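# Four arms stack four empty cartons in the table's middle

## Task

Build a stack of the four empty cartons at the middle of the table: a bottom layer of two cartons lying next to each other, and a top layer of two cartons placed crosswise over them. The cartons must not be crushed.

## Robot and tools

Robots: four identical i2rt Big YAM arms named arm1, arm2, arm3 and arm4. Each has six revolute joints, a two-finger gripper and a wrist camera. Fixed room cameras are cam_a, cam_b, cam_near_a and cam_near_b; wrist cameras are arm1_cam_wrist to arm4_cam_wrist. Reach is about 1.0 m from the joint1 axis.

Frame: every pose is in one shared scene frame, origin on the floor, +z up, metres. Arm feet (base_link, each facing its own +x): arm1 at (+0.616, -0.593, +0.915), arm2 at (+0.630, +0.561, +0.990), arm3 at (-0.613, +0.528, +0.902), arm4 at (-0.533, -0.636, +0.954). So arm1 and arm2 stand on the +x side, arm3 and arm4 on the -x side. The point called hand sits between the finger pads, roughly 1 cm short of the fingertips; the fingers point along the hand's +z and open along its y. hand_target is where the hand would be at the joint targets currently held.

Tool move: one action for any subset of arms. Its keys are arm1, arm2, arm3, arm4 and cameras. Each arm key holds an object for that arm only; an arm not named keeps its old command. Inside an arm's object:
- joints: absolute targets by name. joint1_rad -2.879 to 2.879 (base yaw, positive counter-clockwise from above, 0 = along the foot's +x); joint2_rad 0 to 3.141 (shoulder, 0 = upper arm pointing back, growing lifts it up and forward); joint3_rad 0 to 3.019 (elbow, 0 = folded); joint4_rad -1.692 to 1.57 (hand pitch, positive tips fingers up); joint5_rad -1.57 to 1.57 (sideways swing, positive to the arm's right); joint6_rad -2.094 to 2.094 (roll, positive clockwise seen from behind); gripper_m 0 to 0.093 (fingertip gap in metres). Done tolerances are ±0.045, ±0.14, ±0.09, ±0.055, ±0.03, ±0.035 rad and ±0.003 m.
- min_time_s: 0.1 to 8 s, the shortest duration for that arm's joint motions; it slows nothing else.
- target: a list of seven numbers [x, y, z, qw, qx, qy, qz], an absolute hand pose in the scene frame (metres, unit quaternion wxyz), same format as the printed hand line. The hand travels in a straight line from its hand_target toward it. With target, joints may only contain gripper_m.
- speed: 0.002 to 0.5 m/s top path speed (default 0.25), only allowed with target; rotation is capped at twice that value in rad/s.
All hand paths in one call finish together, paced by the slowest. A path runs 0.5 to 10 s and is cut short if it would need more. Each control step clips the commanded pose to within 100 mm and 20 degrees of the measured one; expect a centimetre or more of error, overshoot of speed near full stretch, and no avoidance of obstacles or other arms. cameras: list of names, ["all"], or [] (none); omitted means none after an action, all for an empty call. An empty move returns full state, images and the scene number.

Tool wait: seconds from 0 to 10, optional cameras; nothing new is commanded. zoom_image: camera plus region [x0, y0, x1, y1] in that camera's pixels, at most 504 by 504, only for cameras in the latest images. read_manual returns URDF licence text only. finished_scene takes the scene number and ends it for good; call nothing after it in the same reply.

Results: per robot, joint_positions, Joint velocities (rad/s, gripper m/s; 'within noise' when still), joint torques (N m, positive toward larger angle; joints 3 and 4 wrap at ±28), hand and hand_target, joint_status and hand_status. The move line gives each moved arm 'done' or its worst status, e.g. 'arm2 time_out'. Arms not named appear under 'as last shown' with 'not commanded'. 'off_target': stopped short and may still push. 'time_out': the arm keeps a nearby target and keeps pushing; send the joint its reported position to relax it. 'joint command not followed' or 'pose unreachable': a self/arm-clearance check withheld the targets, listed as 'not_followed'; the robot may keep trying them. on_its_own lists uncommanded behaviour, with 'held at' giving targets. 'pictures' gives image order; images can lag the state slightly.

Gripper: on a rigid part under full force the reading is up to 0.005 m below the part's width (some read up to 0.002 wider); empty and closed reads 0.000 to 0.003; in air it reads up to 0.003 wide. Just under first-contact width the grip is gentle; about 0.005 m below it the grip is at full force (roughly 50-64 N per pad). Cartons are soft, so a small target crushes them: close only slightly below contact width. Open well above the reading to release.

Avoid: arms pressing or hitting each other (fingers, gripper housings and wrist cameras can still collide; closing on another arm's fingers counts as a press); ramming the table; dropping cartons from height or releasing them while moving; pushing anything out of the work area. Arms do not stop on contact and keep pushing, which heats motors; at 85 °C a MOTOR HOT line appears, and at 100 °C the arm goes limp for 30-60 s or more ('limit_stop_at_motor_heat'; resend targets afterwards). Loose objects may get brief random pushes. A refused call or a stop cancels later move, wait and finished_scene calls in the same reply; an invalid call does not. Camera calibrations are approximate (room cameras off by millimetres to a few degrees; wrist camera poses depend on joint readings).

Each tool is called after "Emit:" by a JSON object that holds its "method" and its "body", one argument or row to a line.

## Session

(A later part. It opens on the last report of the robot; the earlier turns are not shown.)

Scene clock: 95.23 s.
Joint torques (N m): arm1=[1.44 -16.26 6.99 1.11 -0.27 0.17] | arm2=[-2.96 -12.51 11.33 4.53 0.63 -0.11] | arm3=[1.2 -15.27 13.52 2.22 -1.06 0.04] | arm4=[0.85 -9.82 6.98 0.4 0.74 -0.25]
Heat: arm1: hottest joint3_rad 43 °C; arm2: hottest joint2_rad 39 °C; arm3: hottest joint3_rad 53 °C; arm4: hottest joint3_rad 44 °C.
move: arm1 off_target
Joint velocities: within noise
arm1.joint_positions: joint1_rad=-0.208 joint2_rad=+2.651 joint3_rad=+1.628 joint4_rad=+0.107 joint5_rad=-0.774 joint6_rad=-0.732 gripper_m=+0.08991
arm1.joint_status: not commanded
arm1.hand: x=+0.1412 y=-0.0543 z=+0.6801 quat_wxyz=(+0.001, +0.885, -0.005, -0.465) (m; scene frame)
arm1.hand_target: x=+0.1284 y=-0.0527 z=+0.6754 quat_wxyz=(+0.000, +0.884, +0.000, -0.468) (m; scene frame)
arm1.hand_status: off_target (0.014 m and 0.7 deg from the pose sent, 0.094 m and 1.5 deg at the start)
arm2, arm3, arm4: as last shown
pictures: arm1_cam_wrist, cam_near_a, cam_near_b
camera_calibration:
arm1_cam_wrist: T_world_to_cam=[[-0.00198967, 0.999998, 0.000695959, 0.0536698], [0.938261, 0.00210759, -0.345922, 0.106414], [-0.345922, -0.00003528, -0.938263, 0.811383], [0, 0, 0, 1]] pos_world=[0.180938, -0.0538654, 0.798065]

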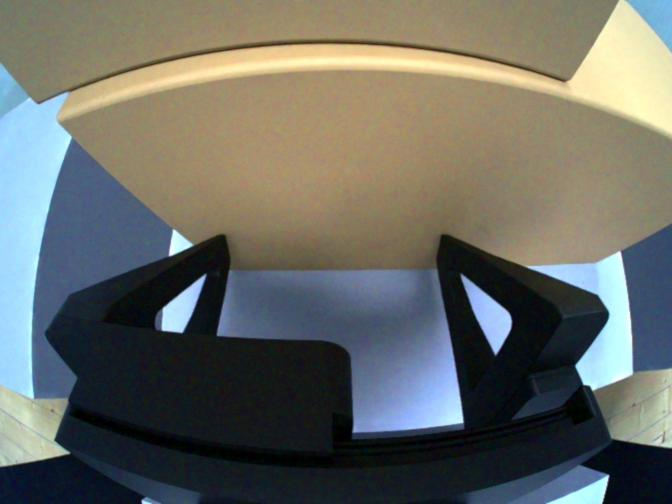

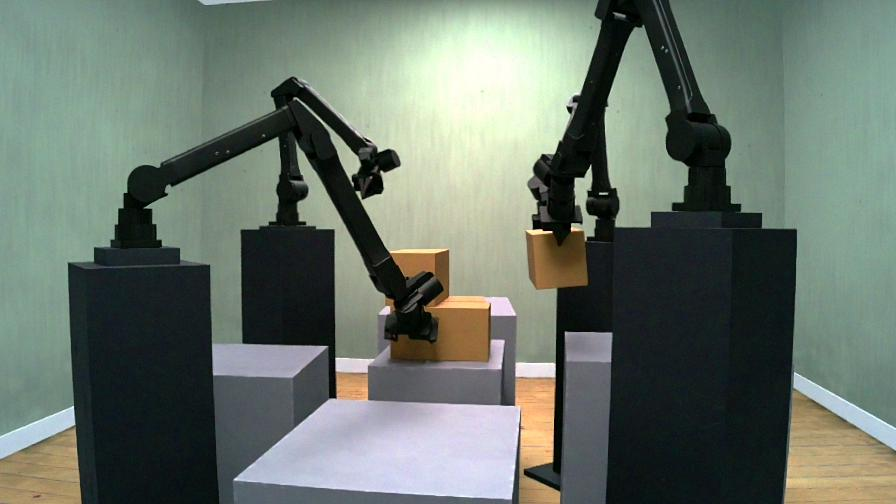

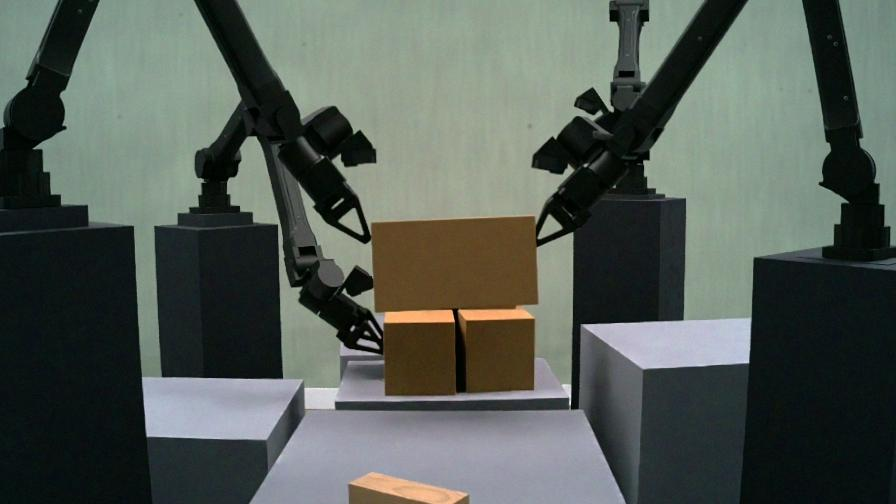

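Emit:
{"method": "move", "body": {
  "arm1": {"target":[0.25,-0.06,0.70,0,0.884,0,-0.468],"speed":0.12}
}}

Emit:
{"method": "move", "body": {
  "arm1": {"target":[0.30,-0.33,1.05,0,0.884,0,-0.468],"speed":0.25},
  "arm2": {"target":[0.082,0.145,0.948,0,-0.9239,0,0.3827],"speed":0.08},
  "arm3": {"target":[-0.070,0.130,0.990,-0.468,0,-0.884,0],"speed":0.08},
  "cameras": ["cam_near_a","cam_near_b","cam_b"]
}}

Scene clock: 99.07 s.
Joint torques (N m): arm1=[-0.97 -18.67 2.97 0.53 -0.53 0.02] | arm2=[-3.25 -12.34 11.06 4.49 0.62 -0.11] | arm3=[1.26 -15.21 13.52 2.21 -1.07 0.04] | arm4=[0.85 -9.88 7.1 0.4 0.73 -0.25]
Heat: arm1: hottest joint3_rad 43 °C; arm2: hottest joint2_rad 39 °C; arm3: hottest joint3_rad 54 °C; arm4: hottest joint3_rad 44 °C.
move: arm1 off_target
Joint velocities: within noise
arm1.joint_positions: joint1_rad=-0.356 joint2_rad=+2.565 joint3_rad=+1.430 joint4_rad=+0.069 joint5_rad=-0.864 joint6_rad=-0.925 gripper_m=+0.08991
arm1.joint_status: not commanded
arm1.hand: x=+0.2469 y=-0.0675 z=+0.6848 quat_wxyz=(+0.007, +0.885, -0.002, -0.465) (m; scene frame)
arm1.hand_target: x=+0.2499 y=-0.0600 z=+0.6997 quat_wxyz=(+0.000, +0.884, +0.000, -0.468) (m; scene frame)
arm1.hand_status: off_target (0.017 m and 1.0 deg from the pose sent, 0.111 m and 0.7 deg at the start)
arm2, arm3, arm4: as last shown
pictures: none

Scene clock: 102.07 s.
Joint torques (N m): arm1=[1.03 -6.77 6.04 0.77 -0.22 0.16] | arm2=[-1.61 -15.97 16.23 2.44 1.25 0.06] | arm3=[3.31 -15.21 12.51 1.54 -1.43 0.06] | arm4=[1.03 -9.82 6.99 0.35 0.74 -0.26]
Heat: arm1: hottest joint3_rad 43 °C; arm2: hottest joint2_rad 39 °C; arm3: hottest joint3_rad 55 °C; arm4: hottest joint3_rad 44 °C.
move: arm1 done; arm2 off_target; arm3 off_target
Joint velocities: within noise
arm1.joint_positions: joint1_rad=-0.194 joint2_rad=+1.230 joint3_rad=+0.614 joint4_rad=-0.272 joint5_rad=-0.766 joint6_rad=-0.716 gripper_m=+0.08991
arm1.joint_status: not commanded
arm1.hand: x=+0.3014 y=-0.3223 z=+1.0496 quat_wxyz=(-0.005, +0.883, -0.002, -0.470) (m; scene frame)
arm1.hand_target: x=+0.3001 y=-0.3300 z=+1.0499 quat_wxyz=(+0.000, +0.884, +0.000, -0.468) (m; scene frame)
arm1.hand_status: done (0.008 m and 0.7 deg from the pose sent, 0.453 m and 1.0 deg at the start)
arm2.joint_positions: joint1_rad=+0.045 joint2_rad=+2.135 joint3_rad=+1.218 joint4_rad=-0.181 joint5_rad=+0.492 joint6_rad=+0.599 gripper_m=+0.00036
arm2.joint_status: not commanded
arm2.hand: x=+0.1414 y=+0.1736 z=+0.9029 quat_wxyz=(+0.034, -0.943, -0.040, +0.330) (m; scene frame)
arm2.hand_target: x=+0.0879 y=+0.1507 z=+0.9531 quat_wxyz=(+0.000, -0.924, +0.000, +0.383) (m; scene frame)
arm2.hand_status: off_target (0.080 m and 8.8 deg from the pose sent, 0.181 m and 7.5 deg at the start)
arm3.joint_positions: joint1_rad=+0.086 joint2_rad=+1.869 joint3_rad=+1.151 joint4_rad=-0.121 joint5_rad=-0.595 joint6_rad=-0.505 gripper_m=+0.00059
arm3.joint_status: not commanded
arm3.hand: x=-0.1109 y=+0.1330 z=+0.9609 quat_wxyz=(-0.440, -0.037, -0.897, -0.008) (m; scene frame)
arm3.hand_target: x=-0.0732 y=+0.1330 z=+0.9913 quat_wxyz=(-0.468, +0.000, -0.884, +0.000) (m; scene frame)
arm3.hand_status: off_target (0.050 m and 5.6 deg from the pose sent, 0.193 m and 9.6 deg at the start)
arm4: as last shown
pictures: cam_b, cam_near_a, cam_near_b

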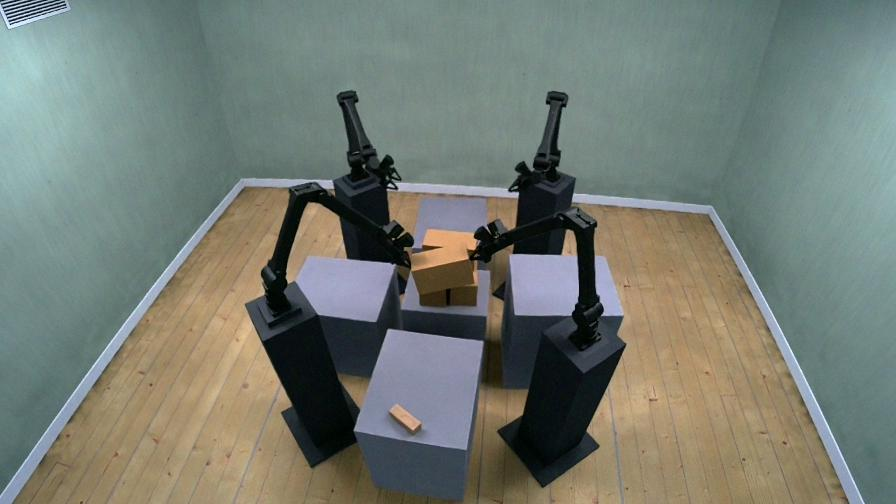

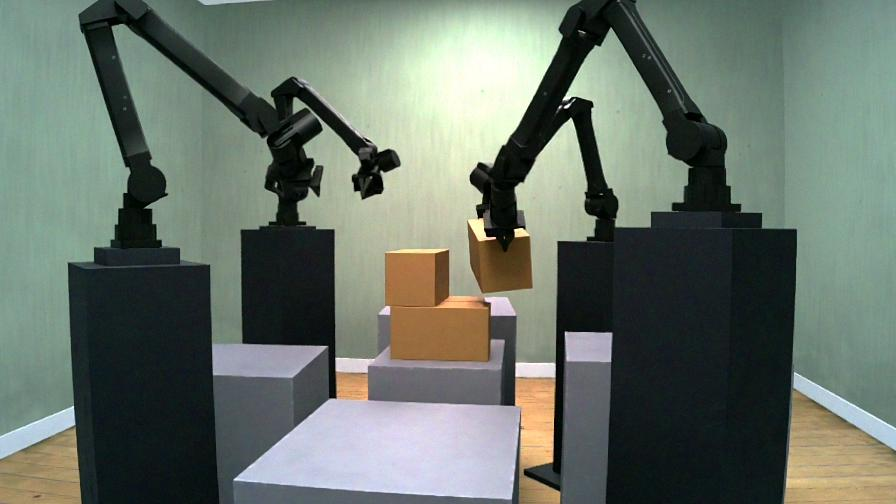

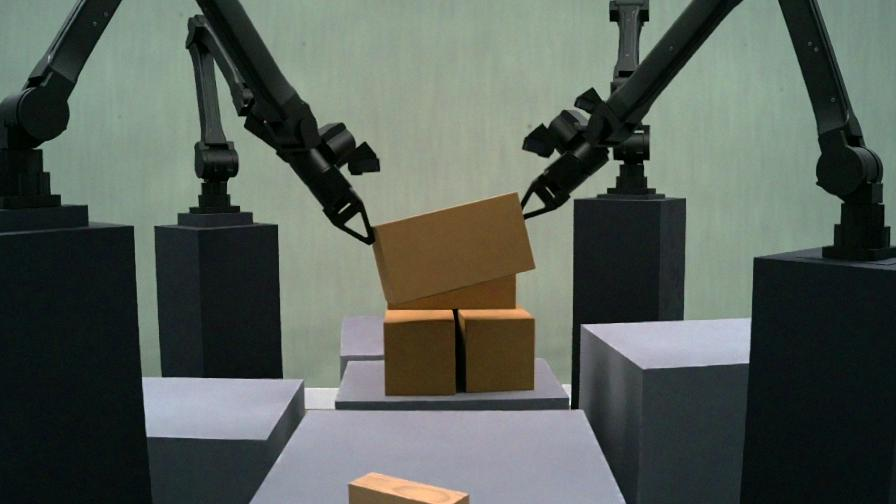

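Emit:
{"method": "move", "body": {
  "arm2": {"target":[0.078,0.080,0.952,0,-0.9239,0,0.3827],"speed":0.06},
  "arm3": {"target":[-0.074,0.092,0.945,-0.468,0,-0.884,0],"speed":0.05},
  "cameras": ["cam_near_a","cam_near_b"]
}}

Emit:
{"method": "zoom_image", "body": {
  "camera": "cam_near_a",
  "region": [340, 180, 540, 390]
}}

Scene clock: 104.87 s.
Joint torques (N m): arm1=[1.03 -6.83 6.05 0.76 -0.22 0.15] | arm2=[-4.25 -16.38 13.35 1.32 1.3 0.14] | arm3=[1.14 -18.43 13.57 2.74 -1.25 0] | arm4=[0.85 -9.76 6.97 0.36 0.74 -0.26]
Heat: arm1: hottest joint3_rad 43 °C; arm2: hottest joint3_rad 40 °C; arm3: hottest joint3_rad 55 °C; arm4: hottest joint3_rad 44 °C.
move: arm2 off_target; arm3 off_target
Joint velocities: within noise
arm1, arm4: as last shown
arm2.joint_positions: joint1_rad=+0.127 joint2_rad=+2.200 joint3_rad=+1.479 joint4_rad=-0.293 joint5_rad=+0.529 joint6_rad=+0.663 gripper_m=+0.00036
arm2.joint_status: not commanded
arm2.hand: x=+0.1155 y=+0.0710 z=+0.9487 quat_wxyz=(-0.006, -0.929, -0.032, +0.369) (m; scene frame)
arm2.hand_target: x=+0.0800 y=+0.0823 z=+0.9528 quat_wxyz=(+0.000, -0.924, +0.000, +0.383) (m; scene frame)
arm2.hand_status: off_target (0.039 m and 4.1 deg from the pose sent, 0.123 m and 8.8 deg at the start)
arm3.joint_positions: joint1_rad=+0.062 joint2_rad=+2.011 joint3_rad=+1.173 joint4_rad=-0.121 joint5_rad=-0.637 joint6_rad=-0.552 gripper_m=+0.00059
arm3.joint_status: not commanded
arm3.hand: x=-0.1219 y=+0.1313 z=+0.8867 quat_wxyz=(-0.412, -0.039, -0.909, -0.047) (m; scene frame)
arm3.hand_target: x=-0.0810 y=+0.0984 z=+0.9495 quat_wxyz=(-0.468, +0.000, -0.884, +0.000) (m; scene frame)
arm3.hand_status: off_target (0.085 m and 9.9 deg from the pose sent, 0.057 m and 5.6 deg at the start)
pictures: cam_near_a, cam_near_b

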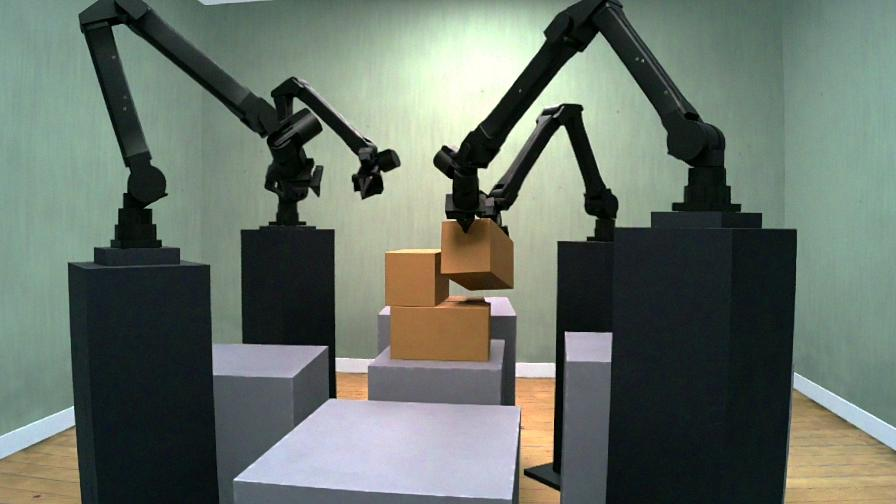

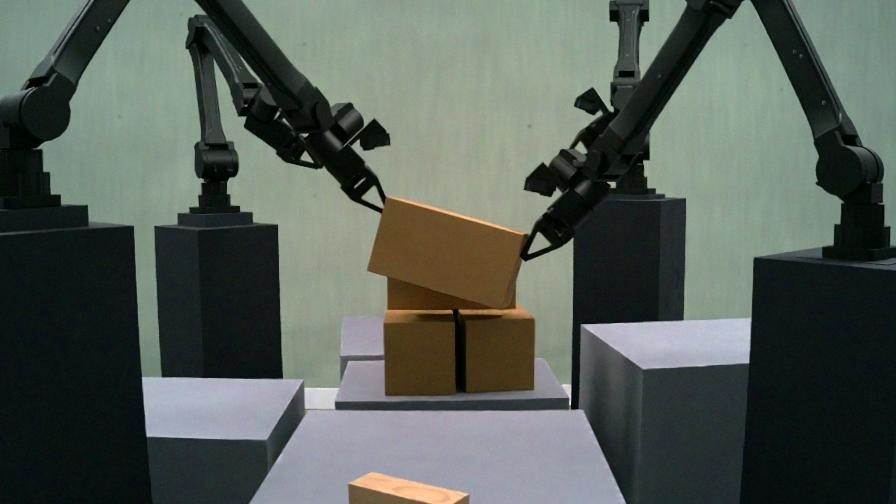

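Scaled by 2.400 from the camera's 896x504 image, which has a finer 1280x720 frame.

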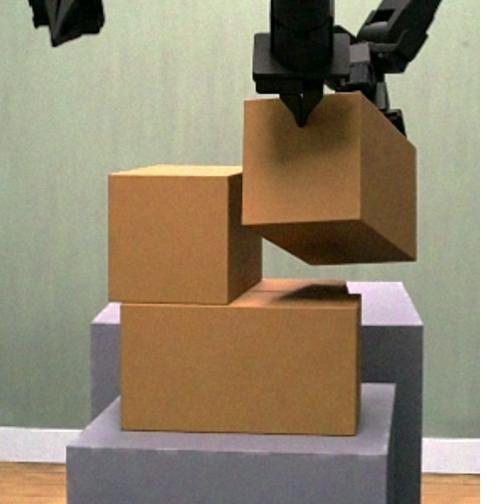

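Emit:
{"method": "move", "body": {
  "arm2": {"target":[0.076,0.102,0.920,0,-0.9239,0,0.3827],"speed":0.05},
  "arm3": {"target":[-0.076,0.062,0.955,-0.468,0,-0.884,0],"speed":0.05},
  "cameras": ["cam_near_a","cam_near_b"]
}}

Emit:
{"method": "zoom_image", "body": {
  "camera": "cam_near_a",
  "region": [340, 180, 540, 390]
}}

Scene clock: 107.27 s.
Joint torques (N m): arm1=[1.08 -6.71 6.04 0.76 -0.22 0.16] | arm2=[-5.54 -16.15 9.2 3.56 1.16 -0.11] | arm3=[3.37 -18.78 14.17 1.99 -1.77 0.04] | arm4=[0.97 -9.7 7.05 0.44 0.74 -0.26]
Heat: arm1: hottest joint3_rad 43 °C; arm2: hottest joint3_rad 40 °C; arm3: hottest joint3_rad 56 °C; arm4: hottest joint3_rad 44 °C.
move: arm2 off_target; arm3 off_target
Joint velocities: within noise
arm1, arm4: as last shown
arm2.joint_positions: joint1_rad=+0.128 joint2_rad=+2.243 joint3_rad=+1.459 joint4_rad=-0.245 joint5_rad=+0.520 joint6_rad=+0.661 gripper_m=+0.00036
arm2.joint_status: not commanded
arm2.hand: x=+0.1212 y=+0.0757 z=+0.9168 quat_wxyz=(-0.004, -0.931, -0.036, +0.362) (m; scene frame)
arm2.hand_target: x=+0.0790 y=+0.1041 z=+0.9210 quat_wxyz=(+0.001, -0.924, +0.000, +0.383) (m; scene frame)
arm2.hand_status: off_target (0.052 m and 4.9 deg from the pose sent, 0.058 m and 4.1 deg at the start)
arm3.joint_positions: joint1_rad=+0.001 joint2_rad=+2.034 joint3_rad=+1.252 joint4_rad=-0.177 joint5_rad=-0.652 joint6_rad=-0.583 gripper_m=+0.00059
arm3.joint_status: not commanded
arm3.hand: x=-0.1320 y=+0.0861 z=+0.8972 quat_wxyz=(-0.418, -0.050, -0.907, -0.033) (m; scene frame)
arm3.hand_target: x=-0.0826 y=+0.0692 z=+0.9587 quat_wxyz=(-0.468, +0.000, -0.884, +0.000) (m; scene frame)
arm3.hand_status: off_target (0.084 m and 9.3 deg from the pose sent, 0.108 m and 9.9 deg at the start)
pictures: cam_near_a, cam_near_b

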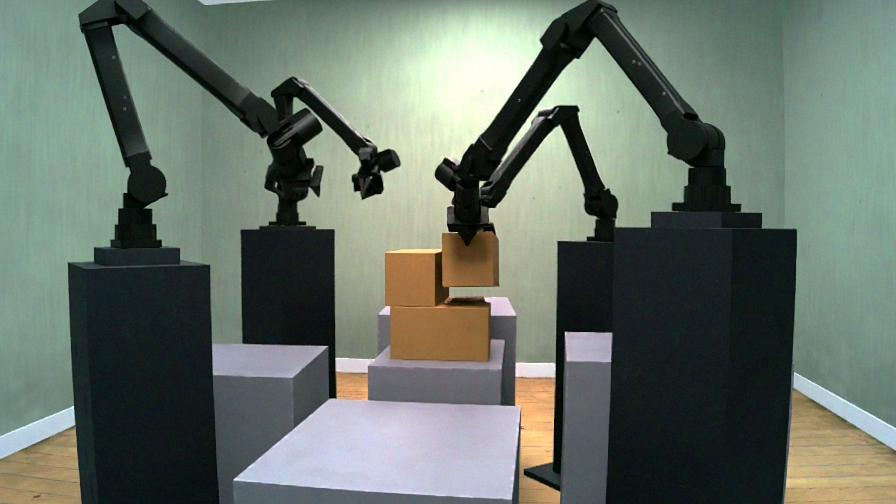

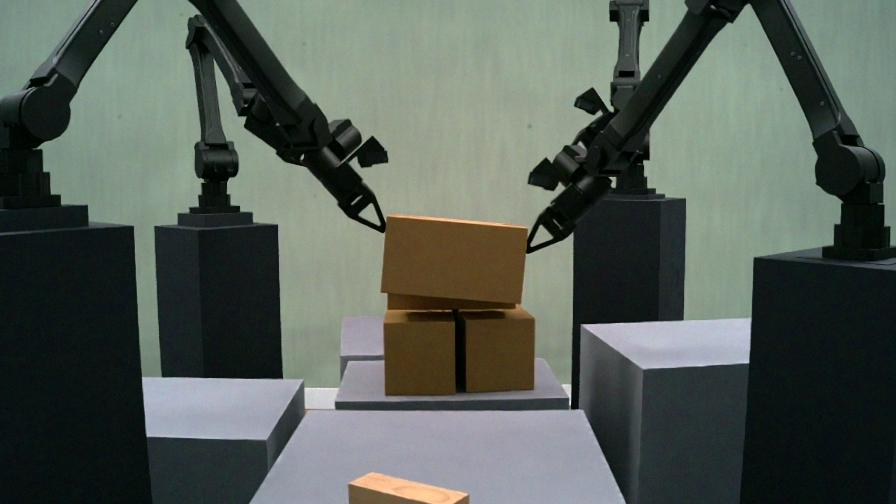

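Scaled by 2.400 from the camera's 896x504 image, which has a finer 1280x720 frame.

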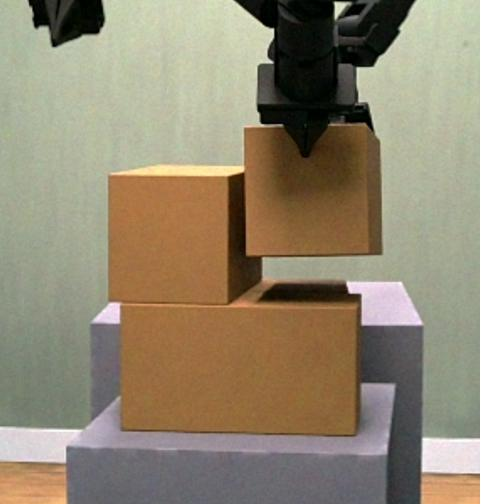

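Emit:
{"method": "move", "body": {
  "arm2": {"target":[0.077,0.112,0.875,0,-0.9239,0,0.3827],"speed":0.04},
  "arm3": {"target":[-0.078,0.080,0.930,-0.468,0,-0.884,0],"speed":0.04},
  "cameras": ["cam_near_a","cam_near_b"]
}}

Emit:
{"method": "zoom_image", "body": {
  "camera": "cam_near_a",
  "region": [340, 180, 540, 390]
}}

Scene clock: 109.67 s.
Joint torques (N m): arm1=[1.14 -6.77 6.04 0.77 -0.22 0.15] | arm2=[-5.01 -17.73 9.21 4.15 1.05 -0.18] | arm3=[4.54 -17.08 10.76 2.76 -1.29 0.2] | arm4=[0.91 -9.76 6.95 0.36 0.73 -0.26]
Heat: arm1: hottest joint3_rad 43 °C; arm2: hottest joint3_rad 40 °C; arm3: hottest joint3_rad 56 °C; arm4: hottest joint3_rad 44 °C.
move: arm2 off_target; arm3 off_target
Joint velocities: within noise
arm1: as last shown
arm2.joint_positions: joint1_rad=+0.120 joint2_rad=+2.324 joint3_rad=+1.425 joint4_rad=-0.164 joint5_rad=+0.519 joint6_rad=+0.652 gripper_m=+0.00036
arm2.joint_status: not commanded
arm2.hand: x=+0.1299 y=+0.0942 z=+0.8593 quat_wxyz=(+0.010, -0.935, -0.042, +0.351) (m; scene frame)
arm2.hand_target: x=+0.0803 y=+0.1151 z=+0.8766 quat_wxyz=(+0.002, -0.924, +0.000, +0.383) (m; scene frame)
arm2.hand_status: off_target (0.058 m and 6.3 deg from the pose sent, 0.071 m and 4.9 deg at the start)
arm3.joint_positions: joint1_rad=+0.001 joint2_rad=+2.035 joint3_rad=+1.252 joint4_rad=-0.111 joint5_rad=-0.650 joint6_rad=-0.582 gripper_m=+0.00059
arm3.joint_status: not commanded
arm3.hand: x=-0.1251 y=+0.0771 z=+0.9051 quat_wxyz=(-0.437, -0.040, -0.899, -0.011) (m; scene frame)
arm3.hand_target: x=-0.0812 y=+0.0836 z=+0.9314 quat_wxyz=(-0.468, +0.000, -0.884, -0.001) (m; scene frame)
arm3.hand_status: off_target (0.053 m and 6.1 deg from the pose sent, 0.063 m and 9.3 deg at the start)
arm4.joint_positions: joint1_rad=+0.310 joint2_rad=+1.432 joint3_rad=+0.724 joint4_rad=-0.486 joint5_rad=+0.925 joint6_rad=+1.142 gripper_m=+0.00018
arm4.joint_status: not commanded
arm4.hand: x=-0.2936 y=-0.2952 z=+1.0548 quat_wxyz=(-0.470, -0.014, -0.883, -0.008) (m; scene frame)
arm4.hand_target: x=-0.2997 y=-0.3000 z=+1.0501 quat_wxyz=(-0.468, +0.000, -0.884, +0.000) (m; scene frame)
arm4.hand_status: not commanded
pictures: cam_near_a, cam_near_b

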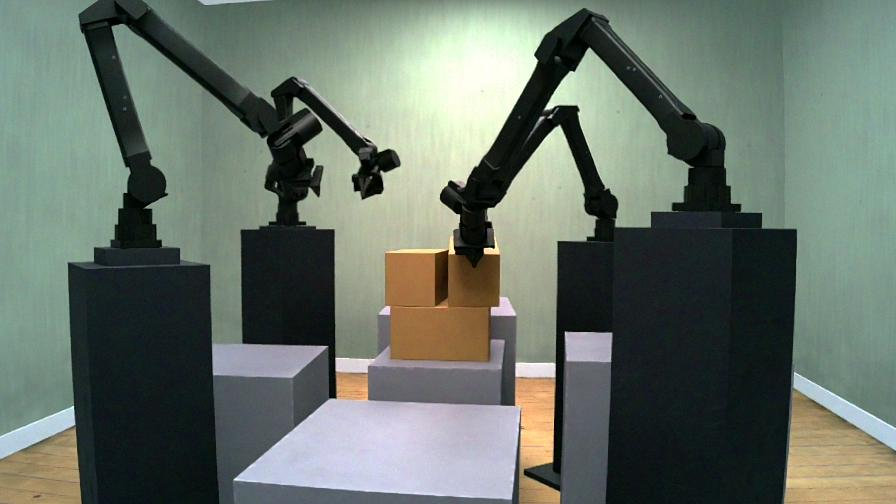

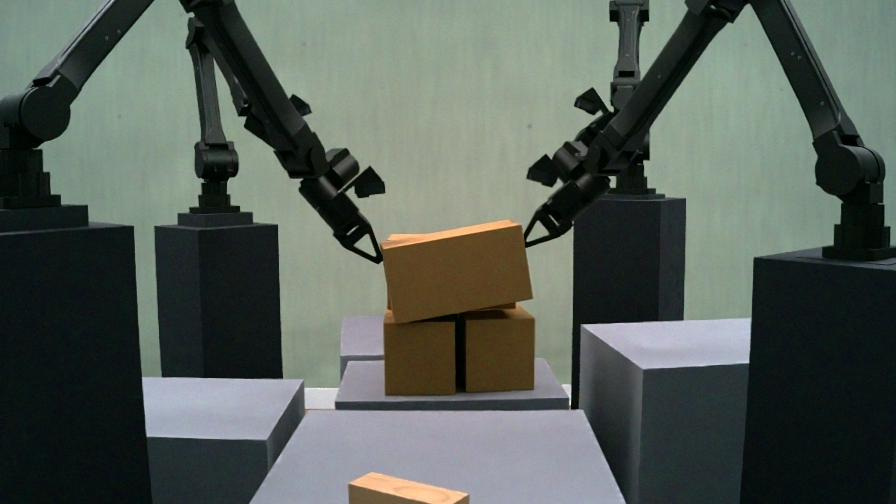

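Scaled by 2.400 from the camera's 896x504 image, which has a finer 1280x720 frame.

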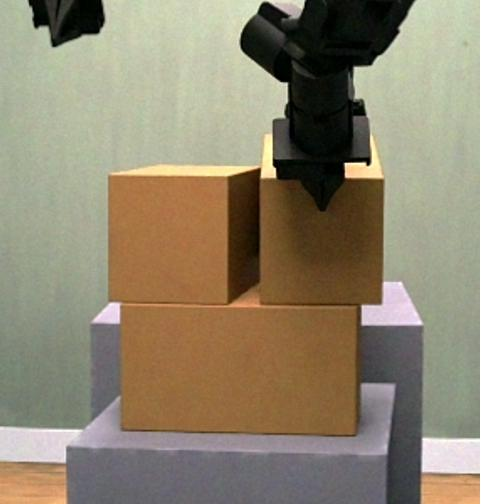

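Emit:
{"method": "move", "body": {
  "arm2": {"target":[0.077,0.098,0.873,0,-0.9239,0,0.3827],"speed":0.04},
  "arm3": {"target":[-0.078,0.125,0.915,-0.468,0,-0.884,0],"speed":0.04},
  "cameras": ["cam_near_a","cam_near_b","cam_b"]
}}

Emit:
{"method": "zoom_image", "body": {
  "camera": "cam_b",
  "region": [360, 190, 540, 350]
}}

Emit:
{"method": "zoom_image", "body": {
  "camera": "cam_near_a",
  "region": [340, 180, 540, 390]
}}

Scene clock: 112.10 s.
Joint torques (N m): arm1=[1.08 -6.77 6.05 0.77 -0.22 0.16] | arm2=[-4.25 -15.33 12.85 2.8 1.24 0.02] | arm3=[5.42 -18.67 8.68 3.03 -1.06 0.18] | arm4=[1.03 -9.93 7.05 0.38 0.73 -0.26]
Heat: arm1: hottest joint3_rad 43 °C; arm2: hottest joint3_rad 41 °C; arm3: hottest joint3_rad 56 °C; arm4: hottest joint3_rad 44 °C.
move: arm2 off_target; arm3 off_target
Joint velocities: within noise
arm1, arm4: as last shown
arm2.joint_positions: joint1_rad=+0.120 joint2_rad=+2.324 joint3_rad=+1.422 joint4_rad=-0.160 joint5_rad=+0.521 joint6_rad=+0.652 gripper_m=+0.00036
arm2.joint_status: not commanded
arm2.hand: x=+0.1303 y=+0.0951 z=+0.8588 quat_wxyz=(+0.011, -0.935, -0.042, +0.352) (m; scene frame)
arm2.hand_target: x=+0.0804 y=+0.1019 z=+0.8755 quat_wxyz=(+0.001, -0.924, +0.000, +0.383) (m; scene frame)
arm2.hand_status: off_target (0.055 m and 6.2 deg from the pose sent, 0.055 m and 6.3 deg at the start)
arm3.joint_positions: joint1_rad=+0.043 joint2_rad=+2.035 joint3_rad=+1.150 joint4_rad=+0.002 joint5_rad=-0.619 joint6_rad=-0.535 gripper_m=+0.00059
arm3.joint_status: not commanded
arm3.hand: x=-0.1262 y=+0.1142 z=+0.8780 quat_wxyz=(-0.432, -0.046, -0.901, -0.015) (m; scene frame)
arm3.hand_target: x=-0.0812 y=+0.1281 z=+0.9160 quat_wxyz=(-0.468, +0.000, -0.884, -0.002) (m; scene frame)
arm3.hand_status: off_target (0.062 m and 7.2 deg from the pose sent, 0.068 m and 6.1 deg at the start)
pictures: cam_b, cam_near_a, cam_near_b

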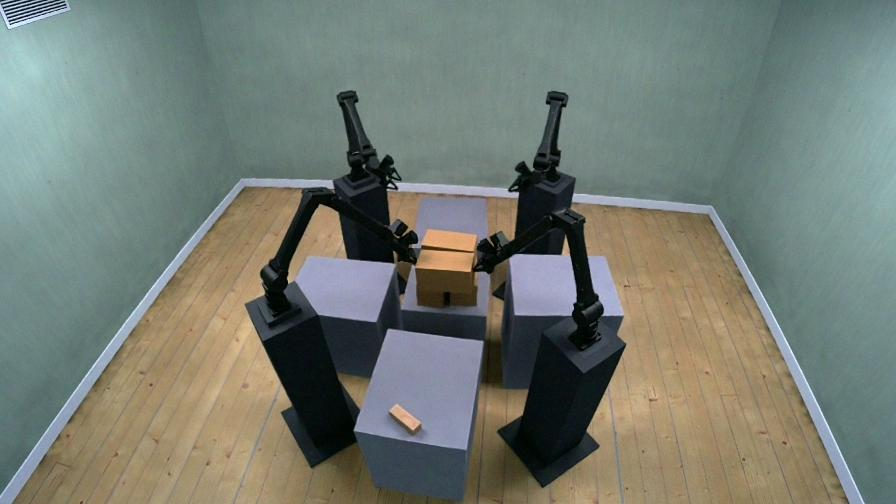

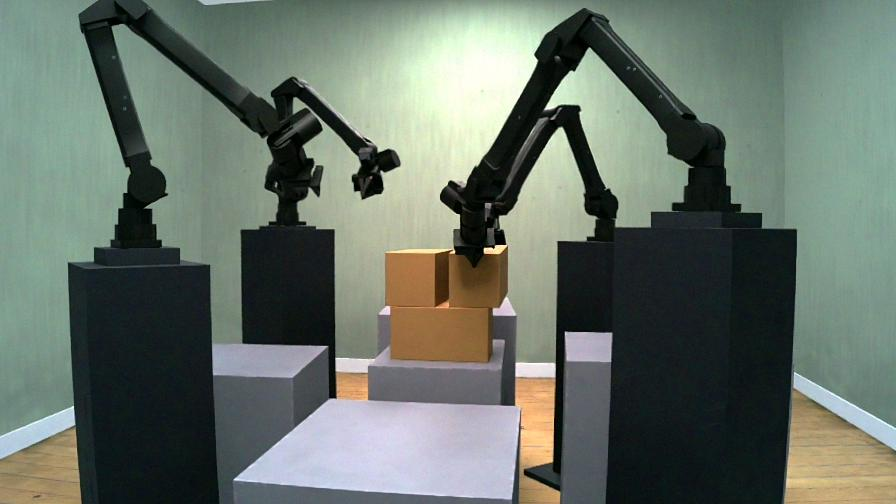

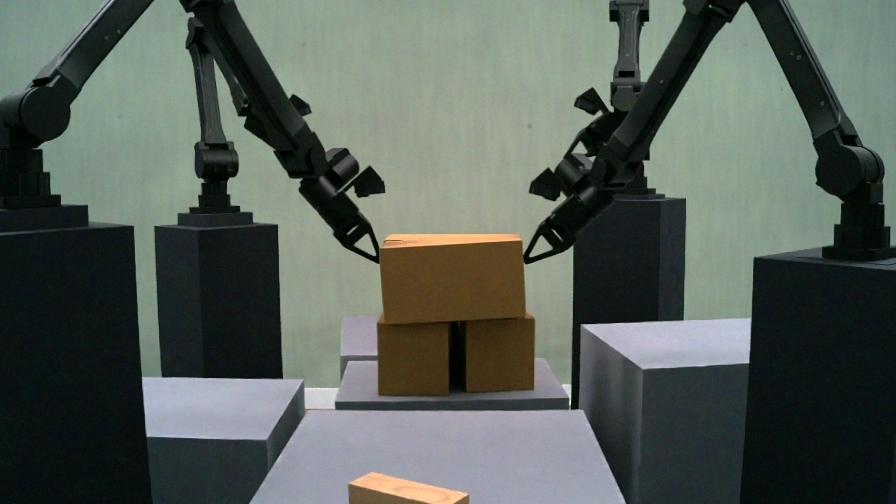

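Scaled by 2.800 from the camera's 896x504 image, which has a finer 1280x720 frame.

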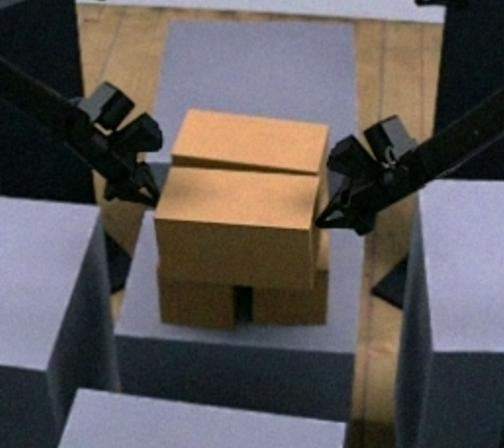

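Scaled by 2.400 from the camera's 896x504 image, which has a finer 1280x720 frame.

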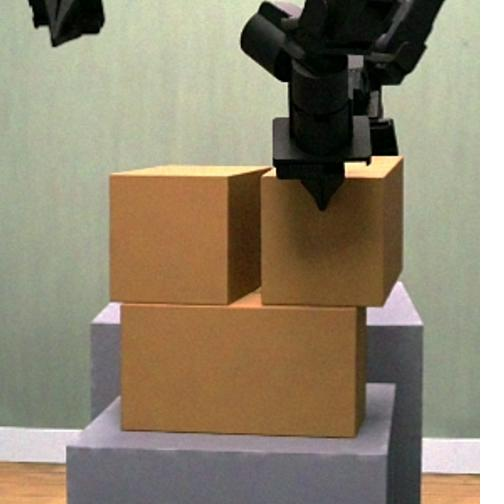

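Emit:
{"method": "move", "body": {
  "arm3": {"target":[-0.078,0.112,0.872,-0.468,0,-0.884,0],"speed":0.04},
  "cameras": ["cam_near_a","cam_near_b"]
}}

Emit:
{"method": "zoom_image", "body": {
  "camera": "cam_near_b",
  "region": [330, 180, 580, 420]
}}

Scene clock: 114.33 s.
Joint torques (N m): arm1=[1.08 -6.77 6.05 0.79 -0.22 0.15] | arm2=[-4.13 -16.09 12.66 2.92 1.24 -0.03] | arm3=[4.07 -14.56 10.74 2.7 -0.57 0.06] | arm4=[1.08 -9.88 7.04 0.38 0.74 -0.24]
Heat: arm1: hottest joint3_rad 43 °C; arm2: hottest joint3_rad 41 °C; arm3: hottest joint3_rad 56 °C; arm4: hottest joint3_rad 44 °C.
move: arm3 off_target
Joint velocities: within noise
arm1, arm2, arm4: as last shown
arm2.joint_positions: joint1_rad=+0.124 joint2_rad=+2.324 joint3_rad=+1.423 joint4_rad=-0.160 joint5_rad=+0.521 joint6_rad=+0.652 gripper_m=+0.00036
arm2.hand: x=+0.1316 y=+0.0928 z=+0.8592 quat_wxyz=(+0.010, -0.935, -0.043, +0.352) (m; scene frame)
arm3.joint_positions: joint1_rad=+0.043 joint2_rad=+2.078 joint3_rad=+1.145 joint4_rad=+0.072 joint5_rad=-0.639 joint6_rad=-0.535 gripper_m=+0.00059
arm3.joint_status: not commanded
arm3.hand: x=-0.1233 y=+0.1156 z=+0.8612 quat_wxyz=(-0.443, -0.038, -0.895, -0.015) (m; scene frame)
arm3.hand_target: x=-0.0810 y=+0.1155 z=+0.8742 quat_wxyz=(-0.468, +0.000, -0.884, +0.000) (m; scene frame)
arm3.hand_status: off_target (0.047 m and 5.6 deg from the pose sent, 0.049 m and 7.1 deg at the start)
pictures: cam_near_a, cam_near_b

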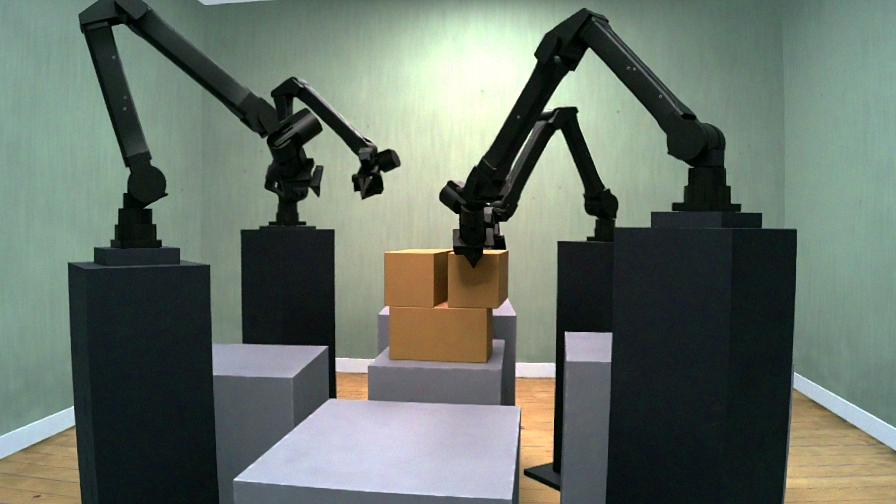

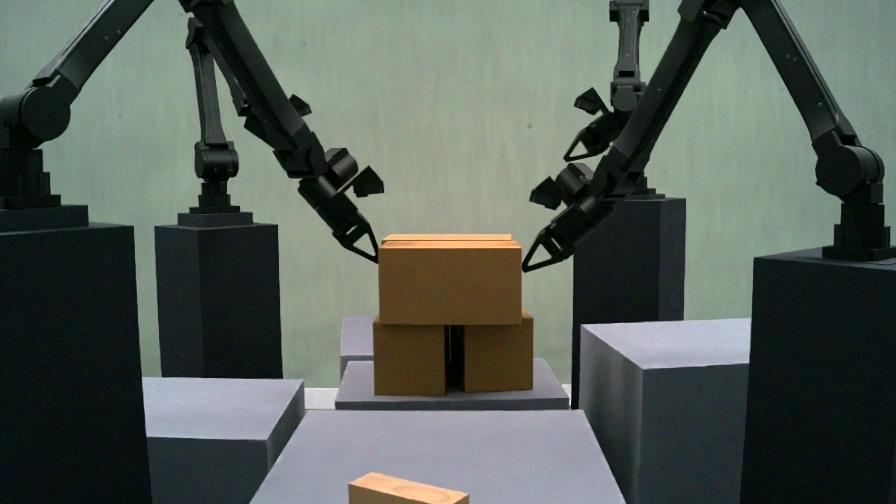

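Scaled by 2.016 from the camera's 896x504 image, which has a finer 1280x720 frame.

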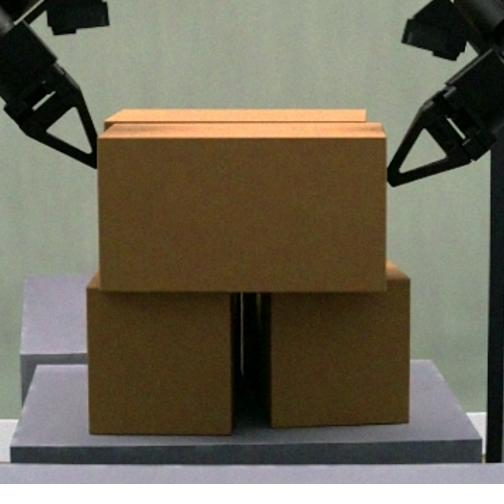

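Emit:
{"method": "move", "body": {
  "arm2": {"target":[0.125,0.094,0.872,0,-0.9239,0,0.3827],"speed":0.04},
  "arm3": {"target":[-0.118,0.114,0.872,-0.468,0,-0.884,0],"speed":0.04}
}}

Emit:
{"method": "move", "body": {
  "arm2": {"target":[0.25,0.096,0.90,0,-0.9239,0,0.3827],"speed":0.1},
  "arm3": {"target":[-0.25,0.112,0.90,-0.468,0,-0.884,0],"speed":0.1},
  "cameras": ["cam_near_a","cam_near_b","cam_b"]
}}

Emit:
{"method": "zoom_image", "body": {
  "camera": "cam_near_b",
  "region": [330, 180, 580, 420]
}}

Emit:
{"method": "zoom_image", "body": {
  "camera": "cam_near_a",
  "region": [340, 180, 540, 390]
}}

Emit:
{"method": "zoom_image", "body": {
  "camera": "cam_b",
  "region": [360, 190, 540, 350]
}}

Scene clock: 117.73 s.
Joint torques (N m): arm1=[1.08 -6.71 6.04 0.77 -0.22 0.15] | arm2=[0.21 -18.08 6.37 2.37 0.84 0.11] | arm3=[0.15 -17.44 6.3 2.13 -0.76 0.06] | arm4=[0.85 -9.76 7.01 0.43 0.73 -0.25]
Heat: arm1: hottest joint3_rad 44 °C; arm2: hottest joint2_rad 41 °C; arm3: hottest joint3_rad 55 °C; arm4: hottest joint3_rad 44 °C.
move: arm2 off_target; arm3 off_target
Joint velocities: within noise
arm1, arm4: as last shown
arm2.joint_positions: joint1_rad=+0.138 joint2_rad=+2.324 joint3_rad=+1.413 joint4_rad=-0.136 joint5_rad=+0.564 joint6_rad=+0.708 gripper_m=+0.00036
arm2.joint_status: not commanded
arm2.hand: x=+0.1347 y=+0.0920 z=+0.8615 quat_wxyz=(+0.008, -0.929, -0.016, +0.370) (m; scene frame)
arm2.hand_target: x=+0.1250 y=+0.0941 z=+0.8721 quat_wxyz=(+0.000, -0.924, +0.000, +0.383) (m; scene frame)
arm2.hand_status: off_target (0.014 m and 2.6 deg from the pose sent, 0.015 m and 6.3 deg at the start)
arm3.joint_positions: joint1_rad=+0.041 joint2_rad=+2.082 joint3_rad=+1.132 joint4_rad=+0.099 joint5_rad=-0.669 joint6_rad=-0.581 gripper_m=+0.00059
arm3.joint_status: not commanded
arm3.hand: x=-0.1236 y=+0.1210 z=+0.8605 quat_wxyz=(-0.454, -0.011, -0.891, -0.013) (m; scene frame)
arm3.hand_target: x=-0.1182 y=+0.1142 z=+0.8720 quat_wxyz=(-0.468, +0.000, -0.884, +0.000) (m; scene frame)
arm3.hand_status: off_target (0.015 m and 2.6 deg from the pose sent, 0.012 m and 5.7 deg at the start)
pictures: none

Scene clock: 119.93 s.
Joint torques (N m): arm1=[1.08 -6.71 6.02 0.76 -0.22 0.16] | arm2=[1.49 -16.79 5.42 0.81 0.67 0.1] | arm3=[-0.38 -15.74 5.39 0.68 -0.69 0.04] | arm4=[1.03 -9.93 7.06 0.4 0.73 -0.26]
Heat: arm1: hottest joint3_rad 44 °C; arm2: hottest joint2_rad 41 °C; arm3: hottest joint3_rad 55 °C; arm4: hottest joint3_rad 43 °C.
move: arm2 off_target; arm3 done
Joint velocities: within noise
arm1, arm4: as last shown
arm2.joint_positions: joint1_rad=+0.302 joint2_rad=+2.170 joint3_rad=+1.179 joint4_rad=-0.146 joint5_rad=+0.658 joint6_rad=+0.902 gripper_m=+0.00036
arm2.joint_status: not commanded
arm2.hand: x=+0.2483 y=+0.0985 z=+0.8869 quat_wxyz=(+0.005, -0.925, -0.004, +0.379) (m; scene frame)
arm2.hand_target: x=+0.2499 y=+0.0960 z=+0.8997 quat_wxyz=(+0.000, -0.924, +0.000, +0.383) (m; scene frame)
arm2.hand_status: off_target (0.013 m and 0.9 deg from the pose sent, 0.122 m and 2.6 deg at the start)
arm3.joint_positions: joint1_rad=-0.170 joint2_rad=+1.908 joint3_rad=+0.942 joint4_rad=-0.012 joint5_rad=-0.812 joint6_rad=-0.811 gripper_m=+0.00059
arm3.joint_status: not commanded
arm3.hand: x=-0.2472 y=+0.1159 z=+0.8918 quat_wxyz=(-0.465, -0.002, -0.885, -0.006) (m; scene frame)
arm3.hand_target: x=-0.2499 y=+0.1121 z=+0.8999 quat_wxyz=(-0.468, +0.000, -0.884, +0.000) (m; scene frame)
arm3.hand_status: done (0.010 m and 0.9 deg from the pose sent, 0.133 m and 2.6 deg at the start)
pictures: cam_b, cam_near_a, cam_near_b

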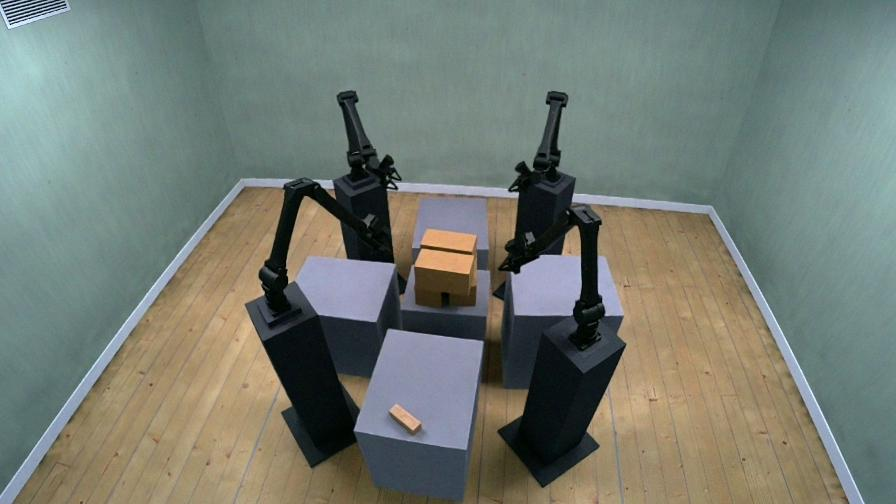

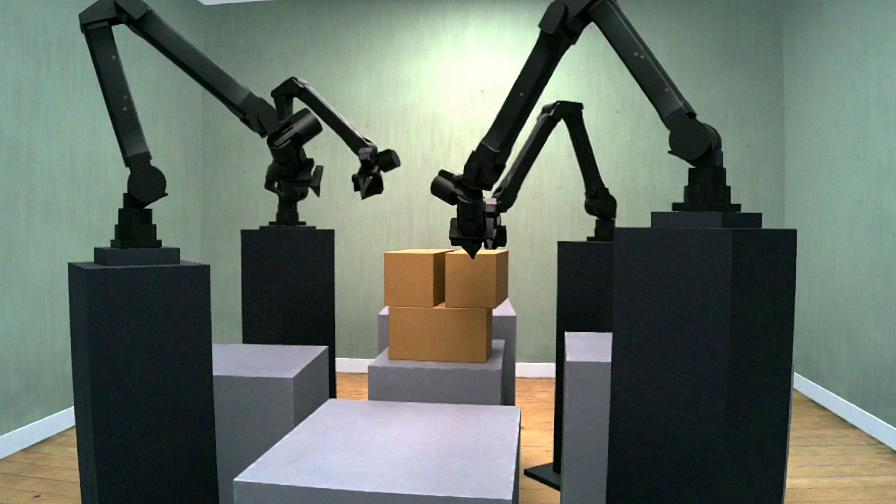

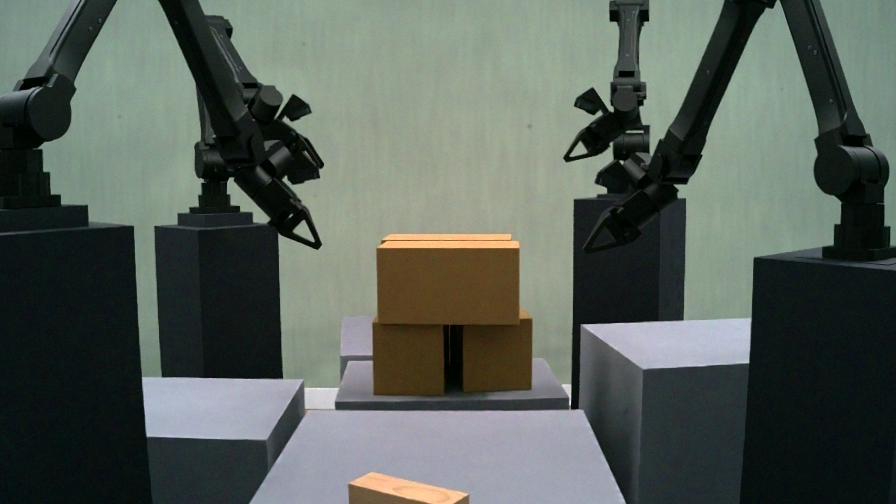

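Scaled by 2.016 from the camera's 896x504 image, which has a finer 1280x720 frame.

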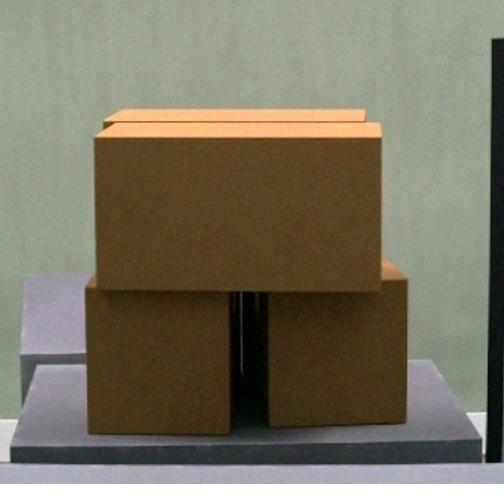

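Scaled by 2.400 from the camera's 896x504 image, which has a finer 1280x720 frame.

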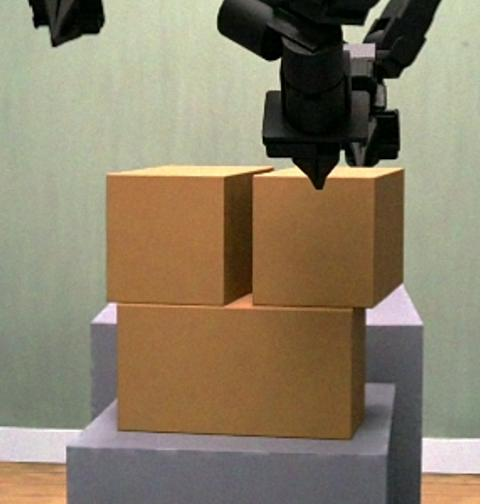

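Scaled by 2.800 from the camera's 896x504 image, which has a finer 1280x720 frame.

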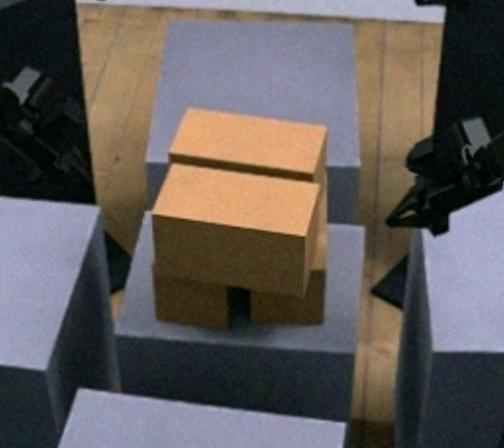

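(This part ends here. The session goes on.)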